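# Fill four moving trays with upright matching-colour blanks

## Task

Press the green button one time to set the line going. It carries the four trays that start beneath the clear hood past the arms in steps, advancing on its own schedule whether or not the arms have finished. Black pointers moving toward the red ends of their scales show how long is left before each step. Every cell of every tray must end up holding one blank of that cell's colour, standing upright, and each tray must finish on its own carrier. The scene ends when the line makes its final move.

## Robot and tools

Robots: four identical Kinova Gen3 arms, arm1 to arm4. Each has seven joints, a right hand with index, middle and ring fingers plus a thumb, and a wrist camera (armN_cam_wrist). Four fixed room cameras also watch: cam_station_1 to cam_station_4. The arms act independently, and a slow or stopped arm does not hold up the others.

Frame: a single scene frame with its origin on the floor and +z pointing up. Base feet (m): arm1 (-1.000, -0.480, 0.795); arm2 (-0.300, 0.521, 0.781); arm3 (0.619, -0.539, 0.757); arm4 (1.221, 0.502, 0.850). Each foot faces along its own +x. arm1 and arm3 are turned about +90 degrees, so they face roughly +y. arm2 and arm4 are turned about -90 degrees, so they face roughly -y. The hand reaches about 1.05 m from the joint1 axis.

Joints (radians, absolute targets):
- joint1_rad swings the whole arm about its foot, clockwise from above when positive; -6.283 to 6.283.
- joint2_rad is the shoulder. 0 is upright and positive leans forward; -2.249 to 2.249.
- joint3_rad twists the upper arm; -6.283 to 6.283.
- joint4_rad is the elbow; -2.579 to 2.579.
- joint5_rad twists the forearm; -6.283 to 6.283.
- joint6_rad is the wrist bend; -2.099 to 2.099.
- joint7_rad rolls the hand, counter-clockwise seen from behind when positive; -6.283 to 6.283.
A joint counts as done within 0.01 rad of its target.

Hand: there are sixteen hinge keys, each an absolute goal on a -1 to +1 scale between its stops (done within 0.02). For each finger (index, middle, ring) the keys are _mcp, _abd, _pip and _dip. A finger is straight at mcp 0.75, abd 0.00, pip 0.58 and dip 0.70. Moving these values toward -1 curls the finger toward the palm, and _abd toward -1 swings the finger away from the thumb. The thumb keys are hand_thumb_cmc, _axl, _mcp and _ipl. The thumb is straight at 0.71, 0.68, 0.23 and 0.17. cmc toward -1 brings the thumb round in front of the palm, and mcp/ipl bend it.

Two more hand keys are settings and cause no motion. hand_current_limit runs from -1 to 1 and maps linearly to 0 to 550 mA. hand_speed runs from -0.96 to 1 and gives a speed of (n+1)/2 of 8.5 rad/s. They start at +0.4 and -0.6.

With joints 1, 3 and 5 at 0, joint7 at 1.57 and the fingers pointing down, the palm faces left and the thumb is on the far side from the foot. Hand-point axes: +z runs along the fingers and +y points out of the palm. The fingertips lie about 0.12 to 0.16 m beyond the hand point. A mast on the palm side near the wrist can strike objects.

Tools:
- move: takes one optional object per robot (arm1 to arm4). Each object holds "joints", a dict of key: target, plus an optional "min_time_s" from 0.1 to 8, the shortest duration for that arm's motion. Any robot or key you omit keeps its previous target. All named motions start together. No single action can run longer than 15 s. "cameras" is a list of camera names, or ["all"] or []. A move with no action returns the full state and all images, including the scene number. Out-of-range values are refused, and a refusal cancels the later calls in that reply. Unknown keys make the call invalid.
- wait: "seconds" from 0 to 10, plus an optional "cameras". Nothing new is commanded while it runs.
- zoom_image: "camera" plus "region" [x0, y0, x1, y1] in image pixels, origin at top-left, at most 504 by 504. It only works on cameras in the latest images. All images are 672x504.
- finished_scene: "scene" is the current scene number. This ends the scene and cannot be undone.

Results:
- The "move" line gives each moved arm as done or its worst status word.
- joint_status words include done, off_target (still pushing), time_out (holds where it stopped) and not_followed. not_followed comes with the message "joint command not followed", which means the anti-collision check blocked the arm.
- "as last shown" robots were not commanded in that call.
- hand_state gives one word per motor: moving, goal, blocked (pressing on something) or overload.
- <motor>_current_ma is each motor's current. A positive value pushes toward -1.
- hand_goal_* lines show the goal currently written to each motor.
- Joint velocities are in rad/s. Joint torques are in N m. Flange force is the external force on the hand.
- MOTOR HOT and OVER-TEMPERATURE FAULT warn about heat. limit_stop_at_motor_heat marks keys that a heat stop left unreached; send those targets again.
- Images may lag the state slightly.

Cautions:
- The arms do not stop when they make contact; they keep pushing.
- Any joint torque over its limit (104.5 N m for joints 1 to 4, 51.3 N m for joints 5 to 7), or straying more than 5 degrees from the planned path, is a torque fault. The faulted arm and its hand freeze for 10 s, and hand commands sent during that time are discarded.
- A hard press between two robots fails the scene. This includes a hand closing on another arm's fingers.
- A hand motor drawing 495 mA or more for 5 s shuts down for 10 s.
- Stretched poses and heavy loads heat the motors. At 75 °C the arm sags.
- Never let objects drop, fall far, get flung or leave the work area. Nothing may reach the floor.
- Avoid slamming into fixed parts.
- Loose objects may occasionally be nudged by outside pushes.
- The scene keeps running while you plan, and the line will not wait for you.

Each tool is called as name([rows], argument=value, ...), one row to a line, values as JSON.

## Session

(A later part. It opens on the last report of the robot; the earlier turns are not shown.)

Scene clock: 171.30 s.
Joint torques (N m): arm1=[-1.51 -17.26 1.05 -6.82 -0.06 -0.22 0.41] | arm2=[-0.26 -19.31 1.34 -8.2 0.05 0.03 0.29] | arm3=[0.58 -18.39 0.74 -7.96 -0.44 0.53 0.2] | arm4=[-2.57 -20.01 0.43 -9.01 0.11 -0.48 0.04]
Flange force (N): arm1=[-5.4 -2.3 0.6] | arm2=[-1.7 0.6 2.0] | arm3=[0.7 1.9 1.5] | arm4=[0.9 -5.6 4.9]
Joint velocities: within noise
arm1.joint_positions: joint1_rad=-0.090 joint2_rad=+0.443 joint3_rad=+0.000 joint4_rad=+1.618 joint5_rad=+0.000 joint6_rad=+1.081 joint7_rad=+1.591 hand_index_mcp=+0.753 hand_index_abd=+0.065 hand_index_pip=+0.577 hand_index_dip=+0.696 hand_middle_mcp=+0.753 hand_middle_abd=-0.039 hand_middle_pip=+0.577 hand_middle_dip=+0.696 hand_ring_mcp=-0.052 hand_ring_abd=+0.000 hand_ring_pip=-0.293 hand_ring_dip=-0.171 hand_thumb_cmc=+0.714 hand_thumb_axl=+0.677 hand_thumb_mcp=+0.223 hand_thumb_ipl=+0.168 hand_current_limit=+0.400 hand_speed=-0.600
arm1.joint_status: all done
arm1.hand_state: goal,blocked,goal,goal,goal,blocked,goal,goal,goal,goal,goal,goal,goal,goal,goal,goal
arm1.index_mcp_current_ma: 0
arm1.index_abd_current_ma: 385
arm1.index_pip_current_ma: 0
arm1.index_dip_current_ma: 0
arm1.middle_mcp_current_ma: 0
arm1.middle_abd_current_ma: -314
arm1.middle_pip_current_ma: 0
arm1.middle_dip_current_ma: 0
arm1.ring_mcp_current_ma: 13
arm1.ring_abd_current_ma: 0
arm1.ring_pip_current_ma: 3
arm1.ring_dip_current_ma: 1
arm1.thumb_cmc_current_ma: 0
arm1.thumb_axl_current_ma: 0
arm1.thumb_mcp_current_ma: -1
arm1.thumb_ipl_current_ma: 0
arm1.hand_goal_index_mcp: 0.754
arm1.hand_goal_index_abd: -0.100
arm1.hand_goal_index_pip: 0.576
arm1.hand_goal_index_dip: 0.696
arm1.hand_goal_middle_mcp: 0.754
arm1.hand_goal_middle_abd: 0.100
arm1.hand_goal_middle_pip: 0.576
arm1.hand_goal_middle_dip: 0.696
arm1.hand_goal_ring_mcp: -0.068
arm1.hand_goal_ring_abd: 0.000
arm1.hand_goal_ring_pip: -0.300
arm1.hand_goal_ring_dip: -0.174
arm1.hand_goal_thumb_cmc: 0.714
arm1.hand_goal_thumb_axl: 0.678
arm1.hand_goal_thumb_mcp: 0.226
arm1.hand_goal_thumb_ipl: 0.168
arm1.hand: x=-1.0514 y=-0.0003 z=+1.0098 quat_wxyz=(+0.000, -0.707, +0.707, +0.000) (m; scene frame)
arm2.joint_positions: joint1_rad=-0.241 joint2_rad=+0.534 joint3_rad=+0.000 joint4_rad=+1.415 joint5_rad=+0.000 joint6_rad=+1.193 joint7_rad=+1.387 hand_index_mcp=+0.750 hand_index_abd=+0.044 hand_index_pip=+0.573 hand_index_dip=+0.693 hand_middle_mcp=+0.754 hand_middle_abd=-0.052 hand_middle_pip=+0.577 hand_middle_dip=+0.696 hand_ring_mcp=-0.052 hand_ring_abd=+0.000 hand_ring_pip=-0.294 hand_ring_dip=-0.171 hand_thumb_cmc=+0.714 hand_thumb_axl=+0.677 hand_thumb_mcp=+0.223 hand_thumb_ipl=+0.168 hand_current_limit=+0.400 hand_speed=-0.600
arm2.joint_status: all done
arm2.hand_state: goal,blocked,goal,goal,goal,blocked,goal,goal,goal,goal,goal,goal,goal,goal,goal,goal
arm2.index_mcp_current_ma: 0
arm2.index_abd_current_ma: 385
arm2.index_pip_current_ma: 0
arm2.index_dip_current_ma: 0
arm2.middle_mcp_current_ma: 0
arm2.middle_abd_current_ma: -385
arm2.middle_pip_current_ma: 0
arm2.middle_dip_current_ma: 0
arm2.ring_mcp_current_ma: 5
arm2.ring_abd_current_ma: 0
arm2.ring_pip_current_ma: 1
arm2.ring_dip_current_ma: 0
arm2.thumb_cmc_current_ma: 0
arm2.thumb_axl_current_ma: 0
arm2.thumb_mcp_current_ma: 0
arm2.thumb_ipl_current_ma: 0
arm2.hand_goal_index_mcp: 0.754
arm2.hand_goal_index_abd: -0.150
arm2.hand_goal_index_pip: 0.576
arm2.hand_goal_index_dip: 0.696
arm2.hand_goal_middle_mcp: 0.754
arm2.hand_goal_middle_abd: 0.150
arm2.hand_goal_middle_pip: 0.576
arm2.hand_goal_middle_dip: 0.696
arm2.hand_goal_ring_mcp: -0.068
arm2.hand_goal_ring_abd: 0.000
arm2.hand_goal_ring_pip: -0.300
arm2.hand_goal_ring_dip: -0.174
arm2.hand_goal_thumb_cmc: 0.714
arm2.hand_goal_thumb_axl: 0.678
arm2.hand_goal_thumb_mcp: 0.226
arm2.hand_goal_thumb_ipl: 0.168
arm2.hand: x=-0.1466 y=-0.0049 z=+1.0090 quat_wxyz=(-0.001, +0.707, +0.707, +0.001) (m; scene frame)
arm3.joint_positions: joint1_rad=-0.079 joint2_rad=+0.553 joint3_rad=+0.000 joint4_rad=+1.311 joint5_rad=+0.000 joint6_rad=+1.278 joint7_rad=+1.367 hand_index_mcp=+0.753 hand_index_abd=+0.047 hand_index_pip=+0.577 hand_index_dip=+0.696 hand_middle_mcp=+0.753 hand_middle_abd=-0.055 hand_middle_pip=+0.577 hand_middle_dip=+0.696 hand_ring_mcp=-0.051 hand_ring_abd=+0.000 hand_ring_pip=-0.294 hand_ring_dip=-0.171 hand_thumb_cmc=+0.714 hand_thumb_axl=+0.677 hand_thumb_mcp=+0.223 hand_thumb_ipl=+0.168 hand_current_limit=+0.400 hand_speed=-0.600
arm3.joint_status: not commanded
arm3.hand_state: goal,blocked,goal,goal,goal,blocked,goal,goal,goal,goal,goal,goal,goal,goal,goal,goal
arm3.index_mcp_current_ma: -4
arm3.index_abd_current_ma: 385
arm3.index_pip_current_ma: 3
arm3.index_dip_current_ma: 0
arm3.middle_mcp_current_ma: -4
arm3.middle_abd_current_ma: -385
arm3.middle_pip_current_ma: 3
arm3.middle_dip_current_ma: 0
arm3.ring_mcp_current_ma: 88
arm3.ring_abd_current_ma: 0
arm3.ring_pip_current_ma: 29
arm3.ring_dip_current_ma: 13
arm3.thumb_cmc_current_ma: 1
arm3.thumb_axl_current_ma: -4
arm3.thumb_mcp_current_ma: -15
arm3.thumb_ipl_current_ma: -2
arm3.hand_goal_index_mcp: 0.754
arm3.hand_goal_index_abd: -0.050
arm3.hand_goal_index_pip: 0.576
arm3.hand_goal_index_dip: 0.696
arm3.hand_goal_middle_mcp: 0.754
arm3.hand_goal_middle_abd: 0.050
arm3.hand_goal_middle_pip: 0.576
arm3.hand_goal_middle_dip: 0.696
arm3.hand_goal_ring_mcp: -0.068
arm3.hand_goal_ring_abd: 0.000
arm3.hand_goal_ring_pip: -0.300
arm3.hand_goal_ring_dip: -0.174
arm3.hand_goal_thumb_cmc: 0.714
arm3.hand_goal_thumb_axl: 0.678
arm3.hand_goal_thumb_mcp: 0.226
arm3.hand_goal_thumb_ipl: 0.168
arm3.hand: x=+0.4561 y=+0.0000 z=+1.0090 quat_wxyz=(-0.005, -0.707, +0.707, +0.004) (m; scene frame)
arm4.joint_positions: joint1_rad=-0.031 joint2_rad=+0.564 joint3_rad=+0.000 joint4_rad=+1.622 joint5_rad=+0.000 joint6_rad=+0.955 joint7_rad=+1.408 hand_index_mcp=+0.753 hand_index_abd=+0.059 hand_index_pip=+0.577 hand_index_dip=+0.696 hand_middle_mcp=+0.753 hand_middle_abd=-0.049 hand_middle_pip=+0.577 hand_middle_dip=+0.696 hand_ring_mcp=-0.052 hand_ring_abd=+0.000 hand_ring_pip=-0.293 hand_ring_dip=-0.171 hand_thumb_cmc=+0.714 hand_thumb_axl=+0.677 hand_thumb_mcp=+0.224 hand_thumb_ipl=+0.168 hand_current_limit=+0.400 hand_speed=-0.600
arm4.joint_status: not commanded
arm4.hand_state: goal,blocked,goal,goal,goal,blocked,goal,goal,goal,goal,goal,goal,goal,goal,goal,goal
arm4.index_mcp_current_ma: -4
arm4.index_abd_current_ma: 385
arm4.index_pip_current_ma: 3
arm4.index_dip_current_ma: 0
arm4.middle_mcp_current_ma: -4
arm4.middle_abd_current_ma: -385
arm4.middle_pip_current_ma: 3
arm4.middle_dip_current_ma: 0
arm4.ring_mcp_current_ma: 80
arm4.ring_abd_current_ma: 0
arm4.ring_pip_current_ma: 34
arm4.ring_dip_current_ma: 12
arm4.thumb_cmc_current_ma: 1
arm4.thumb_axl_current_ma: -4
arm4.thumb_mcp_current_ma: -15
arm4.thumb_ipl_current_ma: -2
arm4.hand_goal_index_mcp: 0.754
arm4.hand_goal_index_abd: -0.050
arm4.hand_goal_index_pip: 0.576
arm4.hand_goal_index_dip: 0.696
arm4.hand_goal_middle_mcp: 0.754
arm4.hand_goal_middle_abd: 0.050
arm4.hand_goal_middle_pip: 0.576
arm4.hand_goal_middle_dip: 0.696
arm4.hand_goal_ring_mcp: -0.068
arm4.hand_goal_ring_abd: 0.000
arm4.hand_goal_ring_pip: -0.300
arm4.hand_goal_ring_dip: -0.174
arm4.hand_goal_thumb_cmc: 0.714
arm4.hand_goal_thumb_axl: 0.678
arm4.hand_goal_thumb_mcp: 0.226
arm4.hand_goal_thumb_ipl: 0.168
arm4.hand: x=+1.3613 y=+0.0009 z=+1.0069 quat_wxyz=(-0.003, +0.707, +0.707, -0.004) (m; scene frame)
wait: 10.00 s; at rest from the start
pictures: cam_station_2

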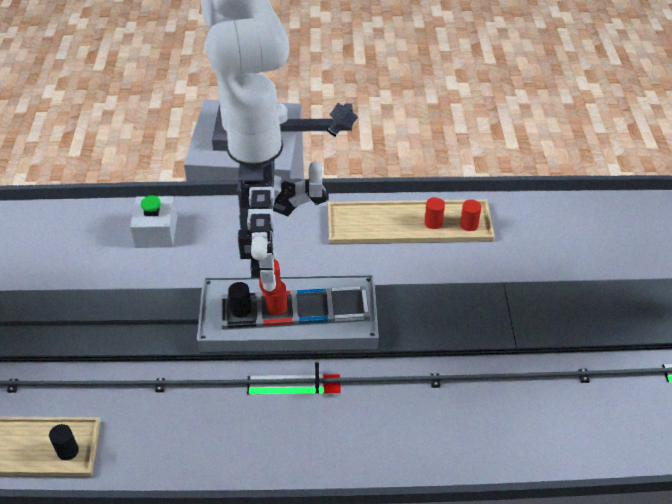

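wait(seconds=10, cameras=[])

wait(seconds=3, cameras=["cam_station_1", "cam_station_2", "cam_station_3"])

zoom_image(camera="cam_station_1", region=[190, 185, 350, 305])

zoom_image(camera="cam_station_2", region=[200, 240, 400, 390])

zoom_image(camera="cam_station_3", region=[400, 220, 600, 370])

Scene clock: 184.67 s.
Joint torques (N m): arm1=[-1.53 -17.29 1 -6.73 -0.04 -0.25 0.4] | arm2=[-0.34 -19.24 1.23 -8.19 0.06 0.08 0.29] | arm3=[0.47 -18.38 0.78 -8.02 -0.45 0.49 0.22] | arm4=[-2.64 -19.96 0.4 -8.93 0.13 -0.5 0.01]
Flange force (N): arm1=[-5.8 -2.4 0.4] | arm2=[-1.5 0.4 2.0] | arm3=[0.8 1.7 1.5] | arm4=[0.7 -5.8 4.7]
Joint velocities: within noise
arm1.joint_positions: joint1_rad=-0.090 joint2_rad=+0.443 joint3_rad=+0.000 joint4_rad=+1.618 joint5_rad=+0.000 joint6_rad=+1.081 joint7_rad=+1.591 hand_index_mcp=+0.753 hand_index_abd=+0.065 hand_index_pip=+0.577 hand_index_dip=+0.696 hand_middle_mcp=+0.753 hand_middle_abd=-0.039 hand_middle_pip=+0.577 hand_middle_dip=+0.696 hand_ring_mcp=-0.052 hand_ring_abd=+0.000 hand_ring_pip=-0.293 hand_ring_dip=-0.171 hand_thumb_cmc=+0.714 hand_thumb_axl=+0.677 hand_thumb_mcp=+0.223 hand_thumb_ipl=+0.168 hand_current_limit=+0.400 hand_speed=-0.600
arm1.joint_status: all done
arm1.hand_state: goal,blocked,goal,goal,goal,blocked,goal,goal,goal,goal,goal,goal,goal,goal,goal,goal
arm1.index_mcp_current_ma: 0
arm1.index_abd_current_ma: 385
arm1.index_pip_current_ma: 0
arm1.index_dip_current_ma: 0
arm1.middle_mcp_current_ma: 0
arm1.middle_abd_current_ma: -314
arm1.middle_pip_current_ma: 0
arm1.middle_dip_current_ma: 0
arm1.ring_mcp_current_ma: 13
arm1.ring_abd_current_ma: 0
arm1.ring_pip_current_ma: 3
arm1.ring_dip_current_ma: 1
arm1.thumb_cmc_current_ma: 0
arm1.thumb_axl_current_ma: 0
arm1.thumb_mcp_current_ma: -1
arm1.thumb_ipl_current_ma: 0
arm1.hand_goal_index_mcp: 0.754
arm1.hand_goal_index_abd: -0.100
arm1.hand_goal_index_pip: 0.576
arm1.hand_goal_index_dip: 0.696
arm1.hand_goal_middle_mcp: 0.754
arm1.hand_goal_middle_abd: 0.100
arm1.hand_goal_middle_pip: 0.576
arm1.hand_goal_middle_dip: 0.696
arm1.hand_goal_ring_mcp: -0.068
arm1.hand_goal_ring_abd: 0.000
arm1.hand_goal_ring_pip: -0.300
arm1.hand_goal_ring_dip: -0.174
arm1.hand_goal_thumb_cmc: 0.714
arm1.hand_goal_thumb_axl: 0.678
arm1.hand_goal_thumb_mcp: 0.226
arm1.hand_goal_thumb_ipl: 0.168
arm1.hand: x=-1.0514 y=-0.0003 z=+1.0098 quat_wxyz=(+0.000, -0.707, +0.707, +0.000) (m; scene frame)
arm2.joint_positions: joint1_rad=-0.241 joint2_rad=+0.534 joint3_rad=+0.000 joint4_rad=+1.415 joint5_rad=+0.000 joint6_rad=+1.193 joint7_rad=+1.387 hand_index_mcp=+0.750 hand_index_abd=+0.044 hand_index_pip=+0.573 hand_index_dip=+0.693 hand_middle_mcp=+0.754 hand_middle_abd=-0.052 hand_middle_pip=+0.577 hand_middle_dip=+0.696 hand_ring_mcp=-0.052 hand_ring_abd=+0.000 hand_ring_pip=-0.294 hand_ring_dip=-0.171 hand_thumb_cmc=+0.714 hand_thumb_axl=+0.677 hand_thumb_mcp=+0.223 hand_thumb_ipl=+0.168 hand_current_limit=+0.400 hand_speed=-0.600
arm2.joint_status: all done
arm2.hand_state: goal,blocked,goal,goal,goal,blocked,goal,goal,goal,goal,goal,goal,goal,goal,goal,goal
arm2.index_mcp_current_ma: 0
arm2.index_abd_current_ma: 385
arm2.index_pip_current_ma: 0
arm2.index_dip_current_ma: 0
arm2.middle_mcp_current_ma: 0
arm2.middle_abd_current_ma: -385
arm2.middle_pip_current_ma: 0
arm2.middle_dip_current_ma: 0
arm2.ring_mcp_current_ma: 5
arm2.ring_abd_current_ma: 0
arm2.ring_pip_current_ma: 1
arm2.ring_dip_current_ma: 0
arm2.thumb_cmc_current_ma: 0
arm2.thumb_axl_current_ma: 0
arm2.thumb_mcp_current_ma: 0
arm2.thumb_ipl_current_ma: 0
arm2.hand_goal_index_mcp: 0.754
arm2.hand_goal_index_abd: -0.150
arm2.hand_goal_index_pip: 0.576
arm2.hand_goal_index_dip: 0.696
arm2.hand_goal_middle_mcp: 0.754
arm2.hand_goal_middle_abd: 0.150
arm2.hand_goal_middle_pip: 0.576
arm2.hand_goal_middle_dip: 0.696
arm2.hand_goal_ring_mcp: -0.068
arm2.hand_goal_ring_abd: 0.000
arm2.hand_goal_ring_pip: -0.300
arm2.hand_goal_ring_dip: -0.174
arm2.hand_goal_thumb_cmc: 0.714
arm2.hand_goal_thumb_axl: 0.678
arm2.hand_goal_thumb_mcp: 0.226
arm2.hand_goal_thumb_ipl: 0.168
arm2.hand: x=-0.1466 y=-0.0049 z=+1.0090 quat_wxyz=(-0.001, +0.707, +0.707, +0.001) (m; scene frame)
arm3.joint_positions: joint1_rad=-0.079 joint2_rad=+0.553 joint3_rad=+0.000 joint4_rad=+1.311 joint5_rad=+0.000 joint6_rad=+1.278 joint7_rad=+1.367 hand_index_mcp=+0.753 hand_index_abd=+0.047 hand_index_pip=+0.577 hand_index_dip=+0.696 hand_middle_mcp=+0.753 hand_middle_abd=-0.055 hand_middle_pip=+0.577 hand_middle_dip=+0.696 hand_ring_mcp=-0.051 hand_ring_abd=+0.000 hand_ring_pip=-0.294 hand_ring_dip=-0.171 hand_thumb_cmc=+0.714 hand_thumb_axl=+0.677 hand_thumb_mcp=+0.223 hand_thumb_ipl=+0.168 hand_current_limit=+0.400 hand_speed=-0.600
arm3.joint_status: not commanded
arm3.hand_state: goal,blocked,goal,goal,goal,blocked,goal,goal,goal,goal,goal,goal,goal,goal,goal,goal
arm3.index_mcp_current_ma: -4
arm3.index_abd_current_ma: 385
arm3.index_pip_current_ma: 3
arm3.index_dip_current_ma: 0
arm3.middle_mcp_current_ma: -4
arm3.middle_abd_current_ma: -385
arm3.middle_pip_current_ma: 3
arm3.middle_dip_current_ma: 0
arm3.ring_mcp_current_ma: 88
arm3.ring_abd_current_ma: 0
arm3.ring_pip_current_ma: 29
arm3.ring_dip_current_ma: 13
arm3.thumb_cmc_current_ma: 1
arm3.thumb_axl_current_ma: -4
arm3.thumb_mcp_current_ma: -15
arm3.thumb_ipl_current_ma: -2
arm3.hand_goal_index_mcp: 0.754
arm3.hand_goal_index_abd: -0.050
arm3.hand_goal_index_pip: 0.576
arm3.hand_goal_index_dip: 0.696
arm3.hand_goal_middle_mcp: 0.754
arm3.hand_goal_middle_abd: 0.050
arm3.hand_goal_middle_pip: 0.576
arm3.hand_goal_middle_dip: 0.696
arm3.hand_goal_ring_mcp: -0.068
arm3.hand_goal_ring_abd: 0.000
arm3.hand_goal_ring_pip: -0.300
arm3.hand_goal_ring_dip: -0.174
arm3.hand_goal_thumb_cmc: 0.714
arm3.hand_goal_thumb_axl: 0.678
arm3.hand_goal_thumb_mcp: 0.226
arm3.hand_goal_thumb_ipl: 0.168
arm3.hand: x=+0.4561 y=+0.0000 z=+1.0090 quat_wxyz=(-0.005, -0.707, +0.707, +0.004) (m; scene frame)
arm4.joint_positions: joint1_rad=-0.031 joint2_rad=+0.564 joint3_rad=+0.000 joint4_rad=+1.622 joint5_rad=+0.000 joint6_rad=+0.955 joint7_rad=+1.408 hand_index_mcp=+0.753 hand_index_abd=+0.059 hand_index_pip=+0.577 hand_index_dip=+0.696 hand_middle_mcp=+0.753 hand_middle_abd=-0.049 hand_middle_pip=+0.577 hand_middle_dip=+0.696 hand_ring_mcp=-0.052 hand_ring_abd=+0.000 hand_ring_pip=-0.293 hand_ring_dip=-0.171 hand_thumb_cmc=+0.714 hand_thumb_axl=+0.677 hand_thumb_mcp=+0.224 hand_thumb_ipl=+0.168 hand_current_limit=+0.400 hand_speed=-0.600
arm4.joint_status: not commanded
arm4.hand_state: goal,blocked,goal,goal,goal,blocked,goal,goal,goal,goal,goal,goal,goal,goal,goal,goal
arm4.index_mcp_current_ma: -4
arm4.index_abd_current_ma: 385
arm4.index_pip_current_ma: 3
arm4.index_dip_current_ma: 0
arm4.middle_mcp_current_ma: -4
arm4.middle_abd_current_ma: -385
arm4.middle_pip_current_ma: 3
arm4.middle_dip_current_ma: 0
arm4.ring_mcp_current_ma: 80
arm4.ring_abd_current_ma: 0
arm4.ring_pip_current_ma: 34
arm4.ring_dip_current_ma: 12
arm4.thumb_cmc_current_ma: 1
arm4.thumb_axl_current_ma: -4
arm4.thumb_mcp_current_ma: -15
arm4.thumb_ipl_current_ma: -2
arm4.hand_goal_index_mcp: 0.754
arm4.hand_goal_index_abd: -0.050
arm4.hand_goal_index_pip: 0.576
arm4.hand_goal_index_dip: 0.696
arm4.hand_goal_middle_mcp: 0.754
arm4.hand_goal_middle_abd: 0.050
arm4.hand_goal_middle_pip: 0.576
arm4.hand_goal_middle_dip: 0.696
arm4.hand_goal_ring_mcp: -0.068
arm4.hand_goal_ring_abd: 0.000
arm4.hand_goal_ring_pip: -0.300
arm4.hand_goal_ring_dip: -0.174
arm4.hand_goal_thumb_cmc: 0.714
arm4.hand_goal_thumb_axl: 0.678
arm4.hand_goal_thumb_mcp: 0.226
arm4.hand_goal_thumb_ipl: 0.168
arm4.hand: x=+1.3613 y=+0.0009 z=+1.0069 quat_wxyz=(-0.003, +0.707, +0.707, -0.004) (m; scene frame)
wait: 10.00 s; at rest from the start
pictures: none
No camera images: "cameras" was empty.

Scene clock: 187.67 s.
Joint torques (N m): arm1=[-1.55 -17.31 1.07 -6.78 -0.06 -0.21 0.38] | arm2=[-0.28 -19.32 1.25 -8.22 0.07 0.05 0.31] | arm3=[0.46 -18.36 0.77 -7.97 -0.51 0.51 0.2] | arm4=[-2.61 -20.01 0.48 -8.94 0.06 -0.5 0.01]
Flange force (N): arm1=[-5.6 -2.4 0.6] | arm2=[-1.6 0.6 2.1] | arm3=[0.7 1.7 1.4] | arm4=[0.6 -5.7 4.8]
Joint velocities: within noise
arm1.joint_positions: joint1_rad=-0.090 joint2_rad=+0.443 joint3_rad=+0.000 joint4_rad=+1.618 joint5_rad=+0.000 joint6_rad=+1.081 joint7_rad=+1.591 hand_index_mcp=+0.753 hand_index_abd=+0.065 hand_index_pip=+0.577 hand_index_dip=+0.696 hand_middle_mcp=+0.753 hand_middle_abd=-0.039 hand_middle_pip=+0.577 hand_middle_dip=+0.696 hand_ring_mcp=-0.052 hand_ring_abd=+0.000 hand_ring_pip=-0.293 hand_ring_dip=-0.171 hand_thumb_cmc=+0.714 hand_thumb_axl=+0.677 hand_thumb_mcp=+0.223 hand_thumb_ipl=+0.168 hand_current_limit=+0.400 hand_speed=-0.600
arm1.joint_status: all done
arm1.hand_state: goal,blocked,goal,goal,goal,blocked,goal,goal,goal,goal,goal,goal,goal,goal,goal,goal
arm1.index_mcp_current_ma: 0
arm1.index_abd_current_ma: 385
arm1.index_pip_current_ma: 0
arm1.index_dip_current_ma: 0
arm1.middle_mcp_current_ma: 0
arm1.middle_abd_current_ma: -314
arm1.middle_pip_current_ma: 0
arm1.middle_dip_current_ma: 0
arm1.ring_mcp_current_ma: 13
arm1.ring_abd_current_ma: 0
arm1.ring_pip_current_ma: 3
arm1.ring_dip_current_ma: 1
arm1.thumb_cmc_current_ma: 0
arm1.thumb_axl_current_ma: 0
arm1.thumb_mcp_current_ma: -1
arm1.thumb_ipl_current_ma: 0
arm1.hand_goal_index_mcp: 0.754
arm1.hand_goal_index_abd: -0.100
arm1.hand_goal_index_pip: 0.576
arm1.hand_goal_index_dip: 0.696
arm1.hand_goal_middle_mcp: 0.754
arm1.hand_goal_middle_abd: 0.100
arm1.hand_goal_middle_pip: 0.576
arm1.hand_goal_middle_dip: 0.696
arm1.hand_goal_ring_mcp: -0.068
arm1.hand_goal_ring_abd: 0.000
arm1.hand_goal_ring_pip: -0.300
arm1.hand_goal_ring_dip: -0.174
arm1.hand_goal_thumb_cmc: 0.714
arm1.hand_goal_thumb_axl: 0.678
arm1.hand_goal_thumb_mcp: 0.226
arm1.hand_goal_thumb_ipl: 0.168
arm1.hand: x=-1.0514 y=-0.0003 z=+1.0098 quat_wxyz=(+0.000, -0.707, +0.707, +0.000) (m; scene frame)
arm2.joint_positions: joint1_rad=-0.241 joint2_rad=+0.534 joint3_rad=+0.000 joint4_rad=+1.415 joint5_rad=+0.000 joint6_rad=+1.193 joint7_rad=+1.387 hand_index_mcp=+0.750 hand_index_abd=+0.044 hand_index_pip=+0.573 hand_index_dip=+0.693 hand_middle_mcp=+0.754 hand_middle_abd=-0.052 hand_middle_pip=+0.577 hand_middle_dip=+0.696 hand_ring_mcp=-0.052 hand_ring_abd=+0.000 hand_ring_pip=-0.294 hand_ring_dip=-0.171 hand_thumb_cmc=+0.714 hand_thumb_axl=+0.677 hand_thumb_mcp=+0.223 hand_thumb_ipl=+0.168 hand_current_limit=+0.400 hand_speed=-0.600
arm2.joint_status: all done
arm2.hand_state: goal,blocked,goal,goal,goal,blocked,goal,goal,goal,goal,goal,goal,goal,goal,goal,goal
arm2.index_mcp_current_ma: 0
arm2.index_abd_current_ma: 385
arm2.index_pip_current_ma: 0
arm2.index_dip_current_ma: 0
arm2.middle_mcp_current_ma: 0
arm2.middle_abd_current_ma: -385
arm2.middle_pip_current_ma: 0
arm2.middle_dip_current_ma: 0
arm2.ring_mcp_current_ma: 5
arm2.ring_abd_current_ma: 0
arm2.ring_pip_current_ma: 1
arm2.ring_dip_current_ma: 0
arm2.thumb_cmc_current_ma: 0
arm2.thumb_axl_current_ma: 0
arm2.thumb_mcp_current_ma: 0
arm2.thumb_ipl_current_ma: 0
arm2.hand_goal_index_mcp: 0.754
arm2.hand_goal_index_abd: -0.150
arm2.hand_goal_index_pip: 0.576
arm2.hand_goal_index_dip: 0.696
arm2.hand_goal_middle_mcp: 0.754
arm2.hand_goal_middle_abd: 0.150
arm2.hand_goal_middle_pip: 0.576
arm2.hand_goal_middle_dip: 0.696
arm2.hand_goal_ring_mcp: -0.068
arm2.hand_goal_ring_abd: 0.000
arm2.hand_goal_ring_pip: -0.300
arm2.hand_goal_ring_dip: -0.174
arm2.hand_goal_thumb_cmc: 0.714
arm2.hand_goal_thumb_axl: 0.678
arm2.hand_goal_thumb_mcp: 0.226
arm2.hand_goal_thumb_ipl: 0.168
arm2.hand: x=-0.1466 y=-0.0049 z=+1.0090 quat_wxyz=(-0.001, +0.707, +0.707, +0.001) (m; scene frame)
arm3.joint_positions: joint1_rad=-0.079 joint2_rad=+0.553 joint3_rad=+0.000 joint4_rad=+1.311 joint5_rad=+0.000 joint6_rad=+1.278 joint7_rad=+1.367 hand_index_mcp=+0.753 hand_index_abd=+0.047 hand_index_pip=+0.577 hand_index_dip=+0.696 hand_middle_mcp=+0.753 hand_middle_abd=-0.055 hand_middle_pip=+0.577 hand_middle_dip=+0.696 hand_ring_mcp=-0.051 hand_ring_abd=+0.000 hand_ring_pip=-0.294 hand_ring_dip=-0.171 hand_thumb_cmc=+0.714 hand_thumb_axl=+0.677 hand_thumb_mcp=+0.223 hand_thumb_ipl=+0.168 hand_current_limit=+0.400 hand_speed=-0.600
arm3.joint_status: not commanded
arm3.hand_state: goal,blocked,goal,goal,goal,blocked,goal,goal,goal,goal,goal,goal,goal,goal,goal,goal
arm3.index_mcp_current_ma: -4
arm3.index_abd_current_ma: 385
arm3.index_pip_current_ma: 3
arm3.index_dip_current_ma: 0
arm3.middle_mcp_current_ma: -4
arm3.middle_abd_current_ma: -385
arm3.middle_pip_current_ma: 3
arm3.middle_dip_current_ma: 0
arm3.ring_mcp_current_ma: 88
arm3.ring_abd_current_ma: 0
arm3.ring_pip_current_ma: 29
arm3.ring_dip_current_ma: 13
arm3.thumb_cmc_current_ma: 1
arm3.thumb_axl_current_ma: -4
arm3.thumb_mcp_current_ma: -15
arm3.thumb_ipl_current_ma: -2
arm3.hand_goal_index_mcp: 0.754
arm3.hand_goal_index_abd: -0.050
arm3.hand_goal_index_pip: 0.576
arm3.hand_goal_index_dip: 0.696
arm3.hand_goal_middle_mcp: 0.754
arm3.hand_goal_middle_abd: 0.050
arm3.hand_goal_middle_pip: 0.576
arm3.hand_goal_middle_dip: 0.696
arm3.hand_goal_ring_mcp: -0.068
arm3.hand_goal_ring_abd: 0.000
arm3.hand_goal_ring_pip: -0.300
arm3.hand_goal_ring_dip: -0.174
arm3.hand_goal_thumb_cmc: 0.714
arm3.hand_goal_thumb_axl: 0.678
arm3.hand_goal_thumb_mcp: 0.226
arm3.hand_goal_thumb_ipl: 0.168
arm3.hand: x=+0.4561 y=+0.0000 z=+1.0090 quat_wxyz=(-0.005, -0.707, +0.707, +0.004) (m; scene frame)
arm4.joint_positions: joint1_rad=-0.031 joint2_rad=+0.564 joint3_rad=+0.000 joint4_rad=+1.622 joint5_rad=+0.000 joint6_rad=+0.955 joint7_rad=+1.408 hand_index_mcp=+0.753 hand_index_abd=+0.059 hand_index_pip=+0.577 hand_index_dip=+0.696 hand_middle_mcp=+0.753 hand_middle_abd=-0.049 hand_middle_pip=+0.577 hand_middle_dip=+0.696 hand_ring_mcp=-0.052 hand_ring_abd=+0.000 hand_ring_pip=-0.293 hand_ring_dip=-0.171 hand_thumb_cmc=+0.714 hand_thumb_axl=+0.677 hand_thumb_mcp=+0.224 hand_thumb_ipl=+0.168 hand_current_limit=+0.400 hand_speed=-0.600
arm4.joint_status: not commanded
arm4.hand_state: goal,blocked,goal,goal,goal,blocked,goal,goal,goal,goal,goal,goal,goal,goal,goal,goal
arm4.index_mcp_current_ma: -4
arm4.index_abd_current_ma: 385
arm4.index_pip_current_ma: 3
arm4.index_dip_current_ma: 0
arm4.middle_mcp_current_ma: -4
arm4.middle_abd_current_ma: -385
arm4.middle_pip_current_ma: 3
arm4.middle_dip_current_ma: 0
arm4.ring_mcp_current_ma: 80
arm4.ring_abd_current_ma: 0
arm4.ring_pip_current_ma: 34
arm4.ring_dip_current_ma: 12
arm4.thumb_cmc_current_ma: 1
arm4.thumb_axl_current_ma: -4
arm4.thumb_mcp_current_ma: -15
arm4.thumb_ipl_current_ma: -2
arm4.hand_goal_index_mcp: 0.754
arm4.hand_goal_index_abd: -0.050
arm4.hand_goal_index_pip: 0.576
arm4.hand_goal_index_dip: 0.696
arm4.hand_goal_middle_mcp: 0.754
arm4.hand_goal_middle_abd: 0.050
arm4.hand_goal_middle_pip: 0.576
arm4.hand_goal_middle_dip: 0.696
arm4.hand_goal_ring_mcp: -0.068
arm4.hand_goal_ring_abd: 0.000
arm4.hand_goal_ring_pip: -0.300
arm4.hand_goal_ring_dip: -0.174
arm4.hand_goal_thumb_cmc: 0.714
arm4.hand_goal_thumb_axl: 0.678
arm4.hand_goal_thumb_mcp: 0.226
arm4.hand_goal_thumb_ipl: 0.168
arm4.hand: x=+1.3613 y=+0.0009 z=+1.0069 quat_wxyz=(-0.003, +0.707, +0.707, -0.004) (m; scene frame)
wait: 3.00 s; at rest by 0.27 s
pictures: cam_station_1, cam_station_2, cam_station_3

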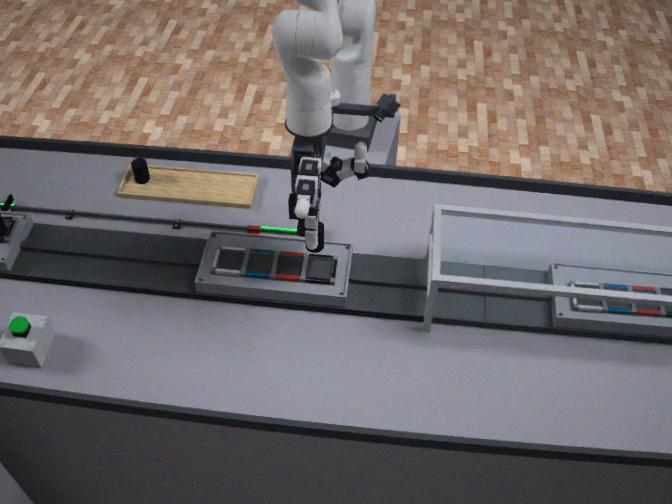

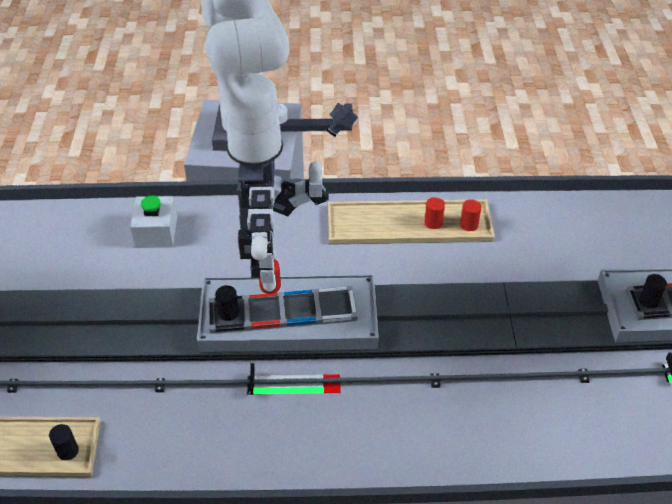

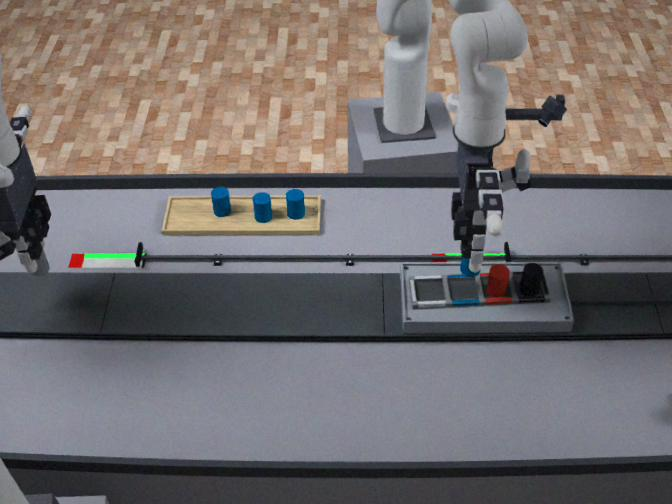

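Scaled by 3.150.

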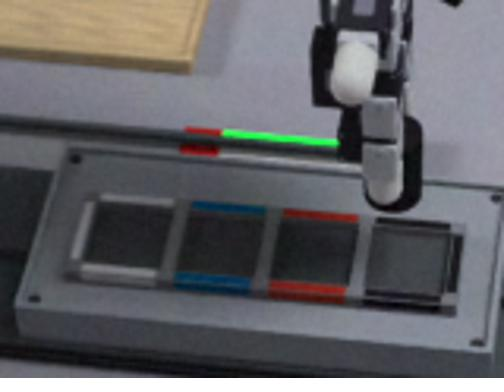

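Scaled by 2.520.

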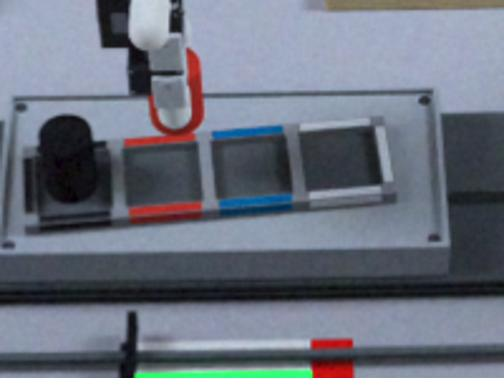

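Scaled by 2.520.

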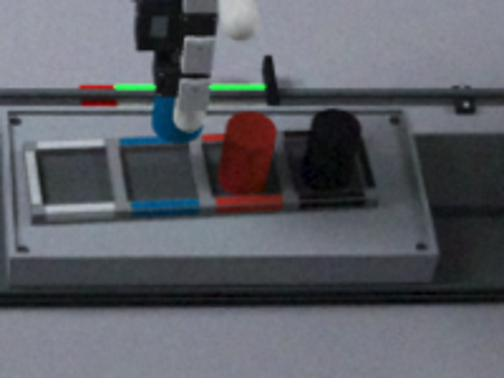

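move(arm1={"joints":{"joint1_rad":-0.11263,"joint2_rad":0.47152,"joint4_rad":1.58823,"joint6_rad":1.08184,"joint7_rad":1.56856},"min_time_s":0.8}, arm2={"joints":{"joint1_rad":-0.21372,"joint2_rad":0.54431,"joint4_rad":1.41373,"joint6_rad":1.18355,"joint7_rad":1.41368},"min_time_s":0.8}, arm3={"joints":{"joint1_rad":-0.0642,"joint2_rad":0.54841,"joint4_rad":1.33224,"joint6_rad":1.26094,"joint7_rad":1.38209},"min_time_s":0.8}, cameras=[])

move(arm1={"joints":{"joint2_rad":0.54241,"joint4_rad":1.67209,"joint6_rad":0.92709},"min_time_s":1.3}, arm2={"joints":{"joint2_rad":0.59754,"joint4_rad":1.49675,"joint6_rad":1.0473},"min_time_s":1.3}, arm3={"joints":{"joint2_rad":0.59357,"joint4_rad":1.42482,"joint6_rad":1.1232},"min_time_s":1.3}, cameras=["cam_station_1", "cam_station_2", "cam_station_3"])

zoom_image(camera="cam_station_1", region=[190, 185, 350, 305])

zoom_image(camera="cam_station_2", region=[200, 240, 400, 390])

zoom_image(camera="cam_station_3", region=[400, 220, 600, 370])

Scene clock: 204.53 s.
Joint torques (N m): arm1=[-1.6 -17.86 1.03 -6.8 -0.05 -0.21 0.41] | arm2=[-0.26 -19.41 1.33 -8.14 0.02 0.07 0.29] | arm3=[0.46 -18.32 0.77 -7.87 -0.47 0.52 0.23] | arm4=[-2.65 -19.99 0.5 -8.95 0.09 -0.52 0.02]
Flange force (N): arm1=[-5.8 -2.4 0.7] | arm2=[-1.6 0.5 2.0] | arm3=[0.3 1.8 1.4] | arm4=[0.7 -5.7 4.7]
move: arm1 done; arm2 done; arm3 done
Joint velocities: within noise
arm1.joint_positions: joint1_rad=-0.113 joint2_rad=+0.472 joint3_rad=+0.000 joint4_rad=+1.588 joint5_rad=+0.000 joint6_rad=+1.082 joint7_rad=+1.569 hand_index_mcp=+0.753 hand_index_abd=+0.065 hand_index_pip=+0.577 hand_index_dip=+0.696 hand_middle_mcp=+0.753 hand_middle_abd=-0.039 hand_middle_pip=+0.577 hand_middle_dip=+0.696 hand_ring_mcp=-0.052 hand_ring_abd=+0.000 hand_ring_pip=-0.293 hand_ring_dip=-0.171 hand_thumb_cmc=+0.714 hand_thumb_axl=+0.677 hand_thumb_mcp=+0.223 hand_thumb_ipl=+0.168 hand_current_limit=+0.400 hand_speed=-0.600
arm1.joint_status: all done
arm1.hand_state: goal,blocked,goal,goal,goal,blocked,goal,goal,goal,goal,goal,goal,goal,goal,goal,goal
arm1.index_mcp_current_ma: 0
arm1.index_abd_current_ma: 385
arm1.index_pip_current_ma: 0
arm1.index_dip_current_ma: 0
arm1.middle_mcp_current_ma: 0
arm1.middle_abd_current_ma: -314
arm1.middle_pip_current_ma: 0
arm1.middle_dip_current_ma: 0
arm1.ring_mcp_current_ma: 13
arm1.ring_abd_current_ma: 0
arm1.ring_pip_current_ma: 3
arm1.ring_dip_current_ma: 1
arm1.thumb_cmc_current_ma: 0
arm1.thumb_axl_current_ma: 0
arm1.thumb_mcp_current_ma: -1
arm1.thumb_ipl_current_ma: 0
arm1.hand_goal_index_mcp: 0.754
arm1.hand_goal_index_abd: -0.100
arm1.hand_goal_index_pip: 0.576
arm1.hand_goal_index_dip: 0.696
arm1.hand_goal_middle_mcp: 0.754
arm1.hand_goal_middle_abd: 0.100
arm1.hand_goal_middle_pip: 0.576
arm1.hand_goal_middle_dip: 0.696
arm1.hand_goal_ring_mcp: -0.068
arm1.hand_goal_ring_abd: 0.000
arm1.hand_goal_ring_pip: -0.300
arm1.hand_goal_ring_dip: -0.174
arm1.hand_goal_thumb_cmc: 0.714
arm1.hand_goal_thumb_axl: 0.678
arm1.hand_goal_thumb_mcp: 0.226
arm1.hand_goal_thumb_ipl: 0.168
arm1.hand: x=-1.0617 y=+0.0112 z=+1.0048 quat_wxyz=(+0.000, -0.707, +0.707, +0.000) (m; scene frame)
arm2.joint_positions: joint1_rad=-0.214 joint2_rad=+0.544 joint3_rad=+0.000 joint4_rad=+1.414 joint5_rad=+0.000 joint6_rad=+1.184 joint7_rad=+1.414 hand_index_mcp=+0.750 hand_index_abd=+0.044 hand_index_pip=+0.573 hand_index_dip=+0.693 hand_middle_mcp=+0.754 hand_middle_abd=-0.052 hand_middle_pip=+0.577 hand_middle_dip=+0.696 hand_ring_mcp=-0.052 hand_ring_abd=+0.000 hand_ring_pip=-0.294 hand_ring_dip=-0.171 hand_thumb_cmc=+0.714 hand_thumb_axl=+0.677 hand_thumb_mcp=+0.223 hand_thumb_ipl=+0.168 hand_current_limit=+0.400 hand_speed=-0.600
arm2.joint_status: all done
arm2.hand_state: goal,blocked,goal,goal,goal,blocked,goal,goal,goal,goal,goal,goal,goal,goal,goal,goal
arm2.index_mcp_current_ma: 0
arm2.index_abd_current_ma: 385
arm2.index_pip_current_ma: 0
arm2.index_dip_current_ma: 0
arm2.middle_mcp_current_ma: 0
arm2.middle_abd_current_ma: -385
arm2.middle_pip_current_ma: 0
arm2.middle_dip_current_ma: 0
arm2.ring_mcp_current_ma: 5
arm2.ring_abd_current_ma: 0
arm2.ring_pip_current_ma: 1
arm2.ring_dip_current_ma: 0
arm2.thumb_cmc_current_ma: 0
arm2.thumb_axl_current_ma: 0
arm2.thumb_mcp_current_ma: 0
arm2.thumb_ipl_current_ma: 0
arm2.hand_goal_index_mcp: 0.754
arm2.hand_goal_index_abd: -0.150
arm2.hand_goal_index_pip: 0.576
arm2.hand_goal_index_dip: 0.696
arm2.hand_goal_middle_mcp: 0.754
arm2.hand_goal_middle_abd: 0.150
arm2.hand_goal_middle_pip: 0.576
arm2.hand_goal_middle_dip: 0.696
arm2.hand_goal_ring_mcp: -0.068
arm2.hand_goal_ring_abd: 0.000
arm2.hand_goal_ring_pip: -0.300
arm2.hand_goal_ring_dip: -0.174
arm2.hand_goal_thumb_cmc: 0.714
arm2.hand_goal_thumb_axl: 0.678
arm2.hand_goal_thumb_mcp: 0.226
arm2.hand_goal_thumb_ipl: 0.168
arm2.hand: x=-0.1597 y=-0.0093 z=+1.0040 quat_wxyz=(-0.001, +0.707, +0.707, +0.001) (m; scene frame)
arm3.joint_positions: joint1_rad=-0.064 joint2_rad=+0.548 joint3_rad=+0.000 joint4_rad=+1.332 joint5_rad=+0.000 joint6_rad=+1.261 joint7_rad=+1.382 hand_index_mcp=+0.753 hand_index_abd=+0.047 hand_index_pip=+0.577 hand_index_dip=+0.696 hand_middle_mcp=+0.753 hand_middle_abd=-0.055 hand_middle_pip=+0.577 hand_middle_dip=+0.696 hand_ring_mcp=-0.051 hand_ring_abd=+0.000 hand_ring_pip=-0.294 hand_ring_dip=-0.171 hand_thumb_cmc=+0.714 hand_thumb_axl=+0.677 hand_thumb_mcp=+0.223 hand_thumb_ipl=+0.168 hand_current_limit=+0.400 hand_speed=-0.600
arm3.joint_status: all done
arm3.hand_state: goal,blocked,goal,goal,goal,blocked,goal,goal,goal,goal,goal,goal,goal,goal,goal,goal
arm3.index_mcp_current_ma: -4
arm3.index_abd_current_ma: 385
arm3.index_pip_current_ma: 3
arm3.index_dip_current_ma: 0
arm3.middle_mcp_current_ma: -4
arm3.middle_abd_current_ma: -385
arm3.middle_pip_current_ma: 3
arm3.middle_dip_current_ma: 0
arm3.ring_mcp_current_ma: 88
arm3.ring_abd_current_ma: 0
arm3.ring_pip_current_ma: 29
arm3.ring_dip_current_ma: 13
arm3.thumb_cmc_current_ma: 1
arm3.thumb_axl_current_ma: -4
arm3.thumb_mcp_current_ma: -15
arm3.thumb_ipl_current_ma: -2
arm3.hand_goal_index_mcp: 0.754
arm3.hand_goal_index_abd: -0.050
arm3.hand_goal_index_pip: 0.576
arm3.hand_goal_index_dip: 0.696
arm3.hand_goal_middle_mcp: 0.754
arm3.hand_goal_middle_abd: 0.050
arm3.hand_goal_middle_pip: 0.576
arm3.hand_goal_middle_dip: 0.696
arm3.hand_goal_ring_mcp: -0.068
arm3.hand_goal_ring_abd: 0.000
arm3.hand_goal_ring_pip: -0.300
arm3.hand_goal_ring_dip: -0.174
arm3.hand_goal_thumb_cmc: 0.714
arm3.hand_goal_thumb_axl: 0.678
arm3.hand_goal_thumb_mcp: 0.226
arm3.hand_goal_thumb_ipl: 0.168
arm3.hand: x=+0.4646 y=-0.0020 z=+1.0049 quat_wxyz=(-0.005, -0.707, +0.707, +0.004) (m; scene frame)
arm4: as last shown
pictures: none
No camera images: "cameras" was empty.

Scene clock: 206.20 s.
Joint torques (N m): arm1=[-1.46 -18.29 1.13 -5.99 -0.05 -0.23 0.34] | arm2=[0 -15 1.67 -6.56 0.41 -1.21 0.26] | arm3=[0.41 -18.57 0.73 -7.48 -0.43 0.52 0.26] | arm4=[-2.58 -20.02 0.5 -8.93 0.11 -0.49 0.03]
Flange force (N): arm1=[-5.9 -2.5 1.2] | arm2=[2.1 0.4 -8.4] | arm3=[0.6 1.7 1.5] | arm4=[0.6 -5.6 4.8]
move: arm1 done; arm2 done; arm3 done
Joint velocities: within noise
arm1.joint_positions: joint1_rad=-0.113 joint2_rad=+0.542 joint3_rad=+0.000 joint4_rad=+1.672 joint5_rad=+0.000 joint6_rad=+0.927 joint7_rad=+1.569 hand_index_mcp=+0.753 hand_index_abd=+0.065 hand_index_pip=+0.577 hand_index_dip=+0.696 hand_middle_mcp=+0.753 hand_middle_abd=-0.039 hand_middle_pip=+0.577 hand_middle_dip=+0.696 hand_ring_mcp=-0.052 hand_ring_abd=+0.000 hand_ring_pip=-0.293 hand_ring_dip=-0.171 hand_thumb_cmc=+0.714 hand_thumb_axl=+0.677 hand_thumb_mcp=+0.223 hand_thumb_ipl=+0.168 hand_current_limit=+0.400 hand_speed=-0.600
arm1.joint_status: all done
arm1.hand_state: goal,blocked,goal,goal,goal,blocked,goal,goal,goal,goal,goal,goal,goal,goal,goal,goal
arm1.index_mcp_current_ma: 0
arm1.index_abd_current_ma: 385
arm1.index_pip_current_ma: 0
arm1.index_dip_current_ma: 0
arm1.middle_mcp_current_ma: 0
arm1.middle_abd_current_ma: -314
arm1.middle_pip_current_ma: 0
arm1.middle_dip_current_ma: 0
arm1.ring_mcp_current_ma: 13
arm1.ring_abd_current_ma: 0
arm1.ring_pip_current_ma: 3
arm1.ring_dip_current_ma: 1
arm1.thumb_cmc_current_ma: 0
arm1.thumb_axl_current_ma: 0
arm1.thumb_mcp_current_ma: -1
arm1.thumb_ipl_current_ma: 0
arm1.hand_goal_index_mcp: 0.754
arm1.hand_goal_index_abd: -0.100
arm1.hand_goal_index_pip: 0.576
arm1.hand_goal_index_dip: 0.696
arm1.hand_goal_middle_mcp: 0.754
arm1.hand_goal_middle_abd: 0.100
arm1.hand_goal_middle_pip: 0.576
arm1.hand_goal_middle_dip: 0.696
arm1.hand_goal_ring_mcp: -0.068
arm1.hand_goal_ring_abd: 0.000
arm1.hand_goal_ring_pip: -0.300
arm1.hand_goal_ring_dip: -0.174
arm1.hand_goal_thumb_cmc: 0.714
arm1.hand_goal_thumb_axl: 0.678
arm1.hand_goal_thumb_mcp: 0.226
arm1.hand_goal_thumb_ipl: 0.168
arm1.hand: x=-1.0617 y=+0.0112 z=+0.9493 quat_wxyz=(+0.000, -0.707, +0.707, +0.000) (m; scene frame)
arm2.joint_positions: joint1_rad=-0.214 joint2_rad=+0.598 joint3_rad=+0.000 joint4_rad=+1.497 joint5_rad=+0.000 joint6_rad=+1.047 joint7_rad=+1.414 hand_index_mcp=+0.750 hand_index_abd=+0.038 hand_index_pip=+0.573 hand_index_dip=+0.693 hand_middle_mcp=+0.754 hand_middle_abd=-0.052 hand_middle_pip=+0.577 hand_middle_dip=+0.696 hand_ring_mcp=-0.052 hand_ring_abd=+0.000 hand_ring_pip=-0.294 hand_ring_dip=-0.171 hand_thumb_cmc=+0.714 hand_thumb_axl=+0.677 hand_thumb_mcp=+0.223 hand_thumb_ipl=+0.168 hand_current_limit=+0.400 hand_speed=-0.600
arm2.joint_status: all done
arm2.hand_state: goal,blocked,goal,goal,goal,blocked,goal,goal,goal,goal,goal,goal,goal,goal,goal,goal
arm2.index_mcp_current_ma: 0
arm2.index_abd_current_ma: 385
arm2.index_pip_current_ma: 0
arm2.index_dip_current_ma: 0
arm2.middle_mcp_current_ma: 0
arm2.middle_abd_current_ma: -385
arm2.middle_pip_current_ma: 0
arm2.middle_dip_current_ma: 0
arm2.ring_mcp_current_ma: 5
arm2.ring_abd_current_ma: 0
arm2.ring_pip_current_ma: 1
arm2.ring_dip_current_ma: 0
arm2.thumb_cmc_current_ma: 0
arm2.thumb_axl_current_ma: 0
arm2.thumb_mcp_current_ma: 0
arm2.thumb_ipl_current_ma: 0
arm2.hand_goal_index_mcp: 0.754
arm2.hand_goal_index_abd: -0.150
arm2.hand_goal_index_pip: 0.576
arm2.hand_goal_index_dip: 0.696
arm2.hand_goal_middle_mcp: 0.754
arm2.hand_goal_middle_abd: 0.150
arm2.hand_goal_middle_pip: 0.576
arm2.hand_goal_middle_dip: 0.696
arm2.hand_goal_ring_mcp: -0.068
arm2.hand_goal_ring_abd: 0.000
arm2.hand_goal_ring_pip: -0.300
arm2.hand_goal_ring_dip: -0.174
arm2.hand_goal_thumb_cmc: 0.714
arm2.hand_goal_thumb_axl: 0.678
arm2.hand_goal_thumb_mcp: 0.226
arm2.hand_goal_thumb_ipl: 0.168
arm2.hand: x=-0.1596 y=-0.0092 z=+0.9534 quat_wxyz=(-0.001, +0.707, +0.707, +0.001) (m; scene frame)
arm3.joint_positions: joint1_rad=-0.064 joint2_rad=+0.594 joint3_rad=+0.000 joint4_rad=+1.425 joint5_rad=+0.000 joint6_rad=+1.123 joint7_rad=+1.382 hand_index_mcp=+0.753 hand_index_abd=+0.047 hand_index_pip=+0.577 hand_index_dip=+0.696 hand_middle_mcp=+0.753 hand_middle_abd=-0.055 hand_middle_pip=+0.577 hand_middle_dip=+0.696 hand_ring_mcp=-0.051 hand_ring_abd=+0.000 hand_ring_pip=-0.294 hand_ring_dip=-0.171 hand_thumb_cmc=+0.714 hand_thumb_axl=+0.677 hand_thumb_mcp=+0.223 hand_thumb_ipl=+0.168 hand_current_limit=+0.400 hand_speed=-0.600
arm3.joint_status: all done
arm3.hand_state: goal,blocked,goal,goal,goal,blocked,goal,goal,goal,goal,goal,goal,goal,goal,goal,goal
arm3.index_mcp_current_ma: -4
arm3.index_abd_current_ma: 385
arm3.index_pip_current_ma: 3
arm3.index_dip_current_ma: 0
arm3.middle_mcp_current_ma: -4
arm3.middle_abd_current_ma: -385
arm3.middle_pip_current_ma: 3
arm3.middle_dip_current_ma: 0
arm3.ring_mcp_current_ma: 88
arm3.ring_abd_current_ma: 0
arm3.ring_pip_current_ma: 29
arm3.ring_dip_current_ma: 13
arm3.thumb_cmc_current_ma: 1
arm3.thumb_axl_current_ma: -4
arm3.thumb_mcp_current_ma: -15
arm3.thumb_ipl_current_ma: -2
arm3.hand_goal_index_mcp: 0.754
arm3.hand_goal_index_abd: -0.050
arm3.hand_goal_index_pip: 0.576
arm3.hand_goal_index_dip: 0.696
arm3.hand_goal_middle_mcp: 0.754
arm3.hand_goal_middle_abd: 0.050
arm3.hand_goal_middle_pip: 0.576
arm3.hand_goal_middle_dip: 0.696
arm3.hand_goal_ring_mcp: -0.068
arm3.hand_goal_ring_abd: 0.000
arm3.hand_goal_ring_pip: -0.300
arm3.hand_goal_ring_dip: -0.174
arm3.hand_goal_thumb_cmc: 0.714
arm3.hand_goal_thumb_axl: 0.678
arm3.hand_goal_thumb_mcp: 0.226
arm3.hand_goal_thumb_ipl: 0.168
arm3.hand: x=+0.4639 y=-0.0021 z=+0.9545 quat_wxyz=(-0.005, -0.707, +0.707, +0.004) (m; scene frame)
arm4: as last shown
pictures: cam_station_1, cam_station_2, cam_station_3

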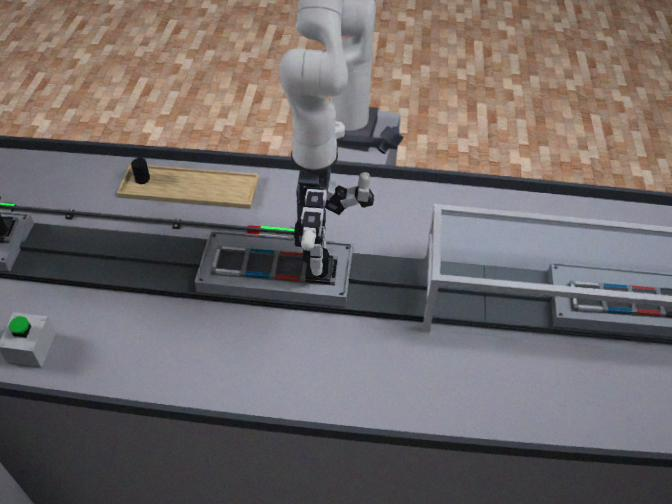

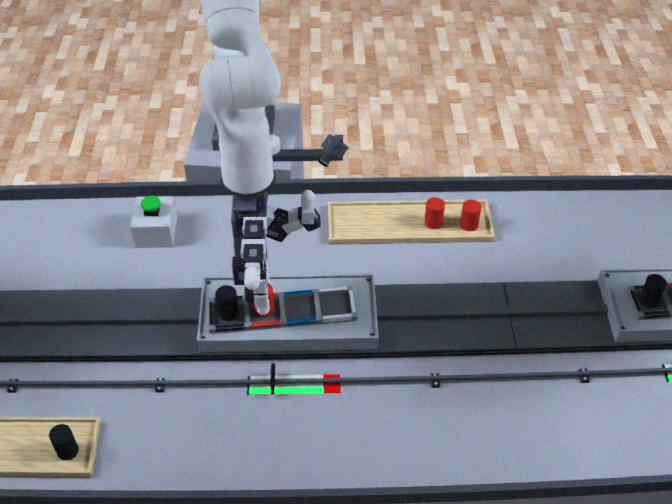

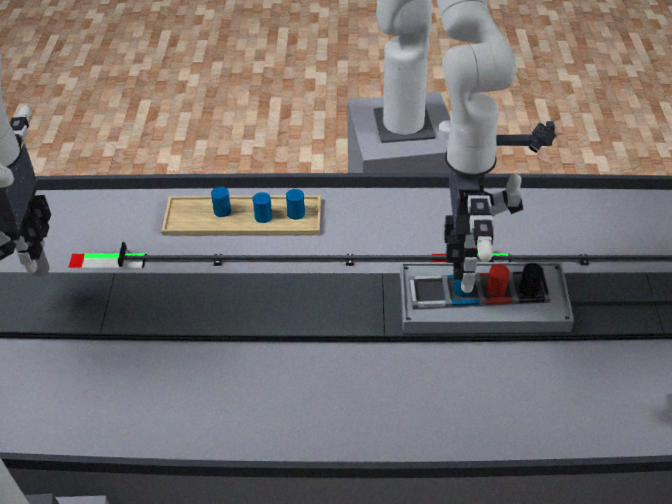

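Scaled by 3.150.

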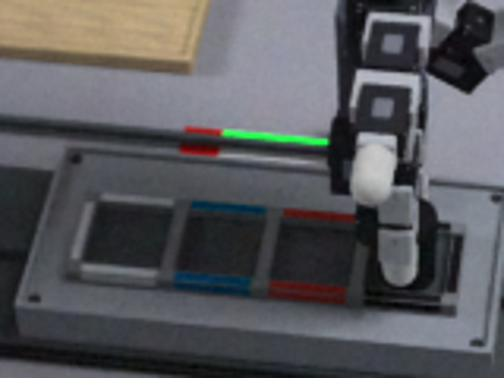

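Scaled by 2.520.

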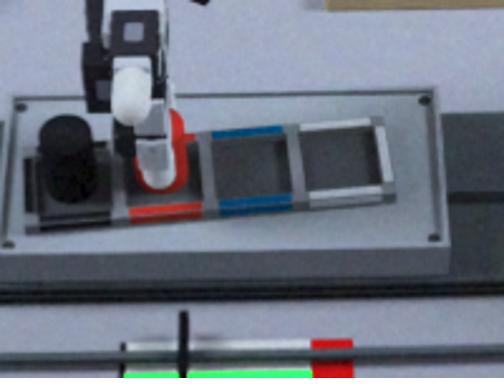

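Scaled by 2.520.

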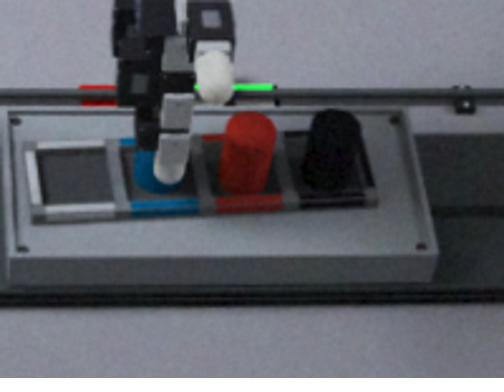

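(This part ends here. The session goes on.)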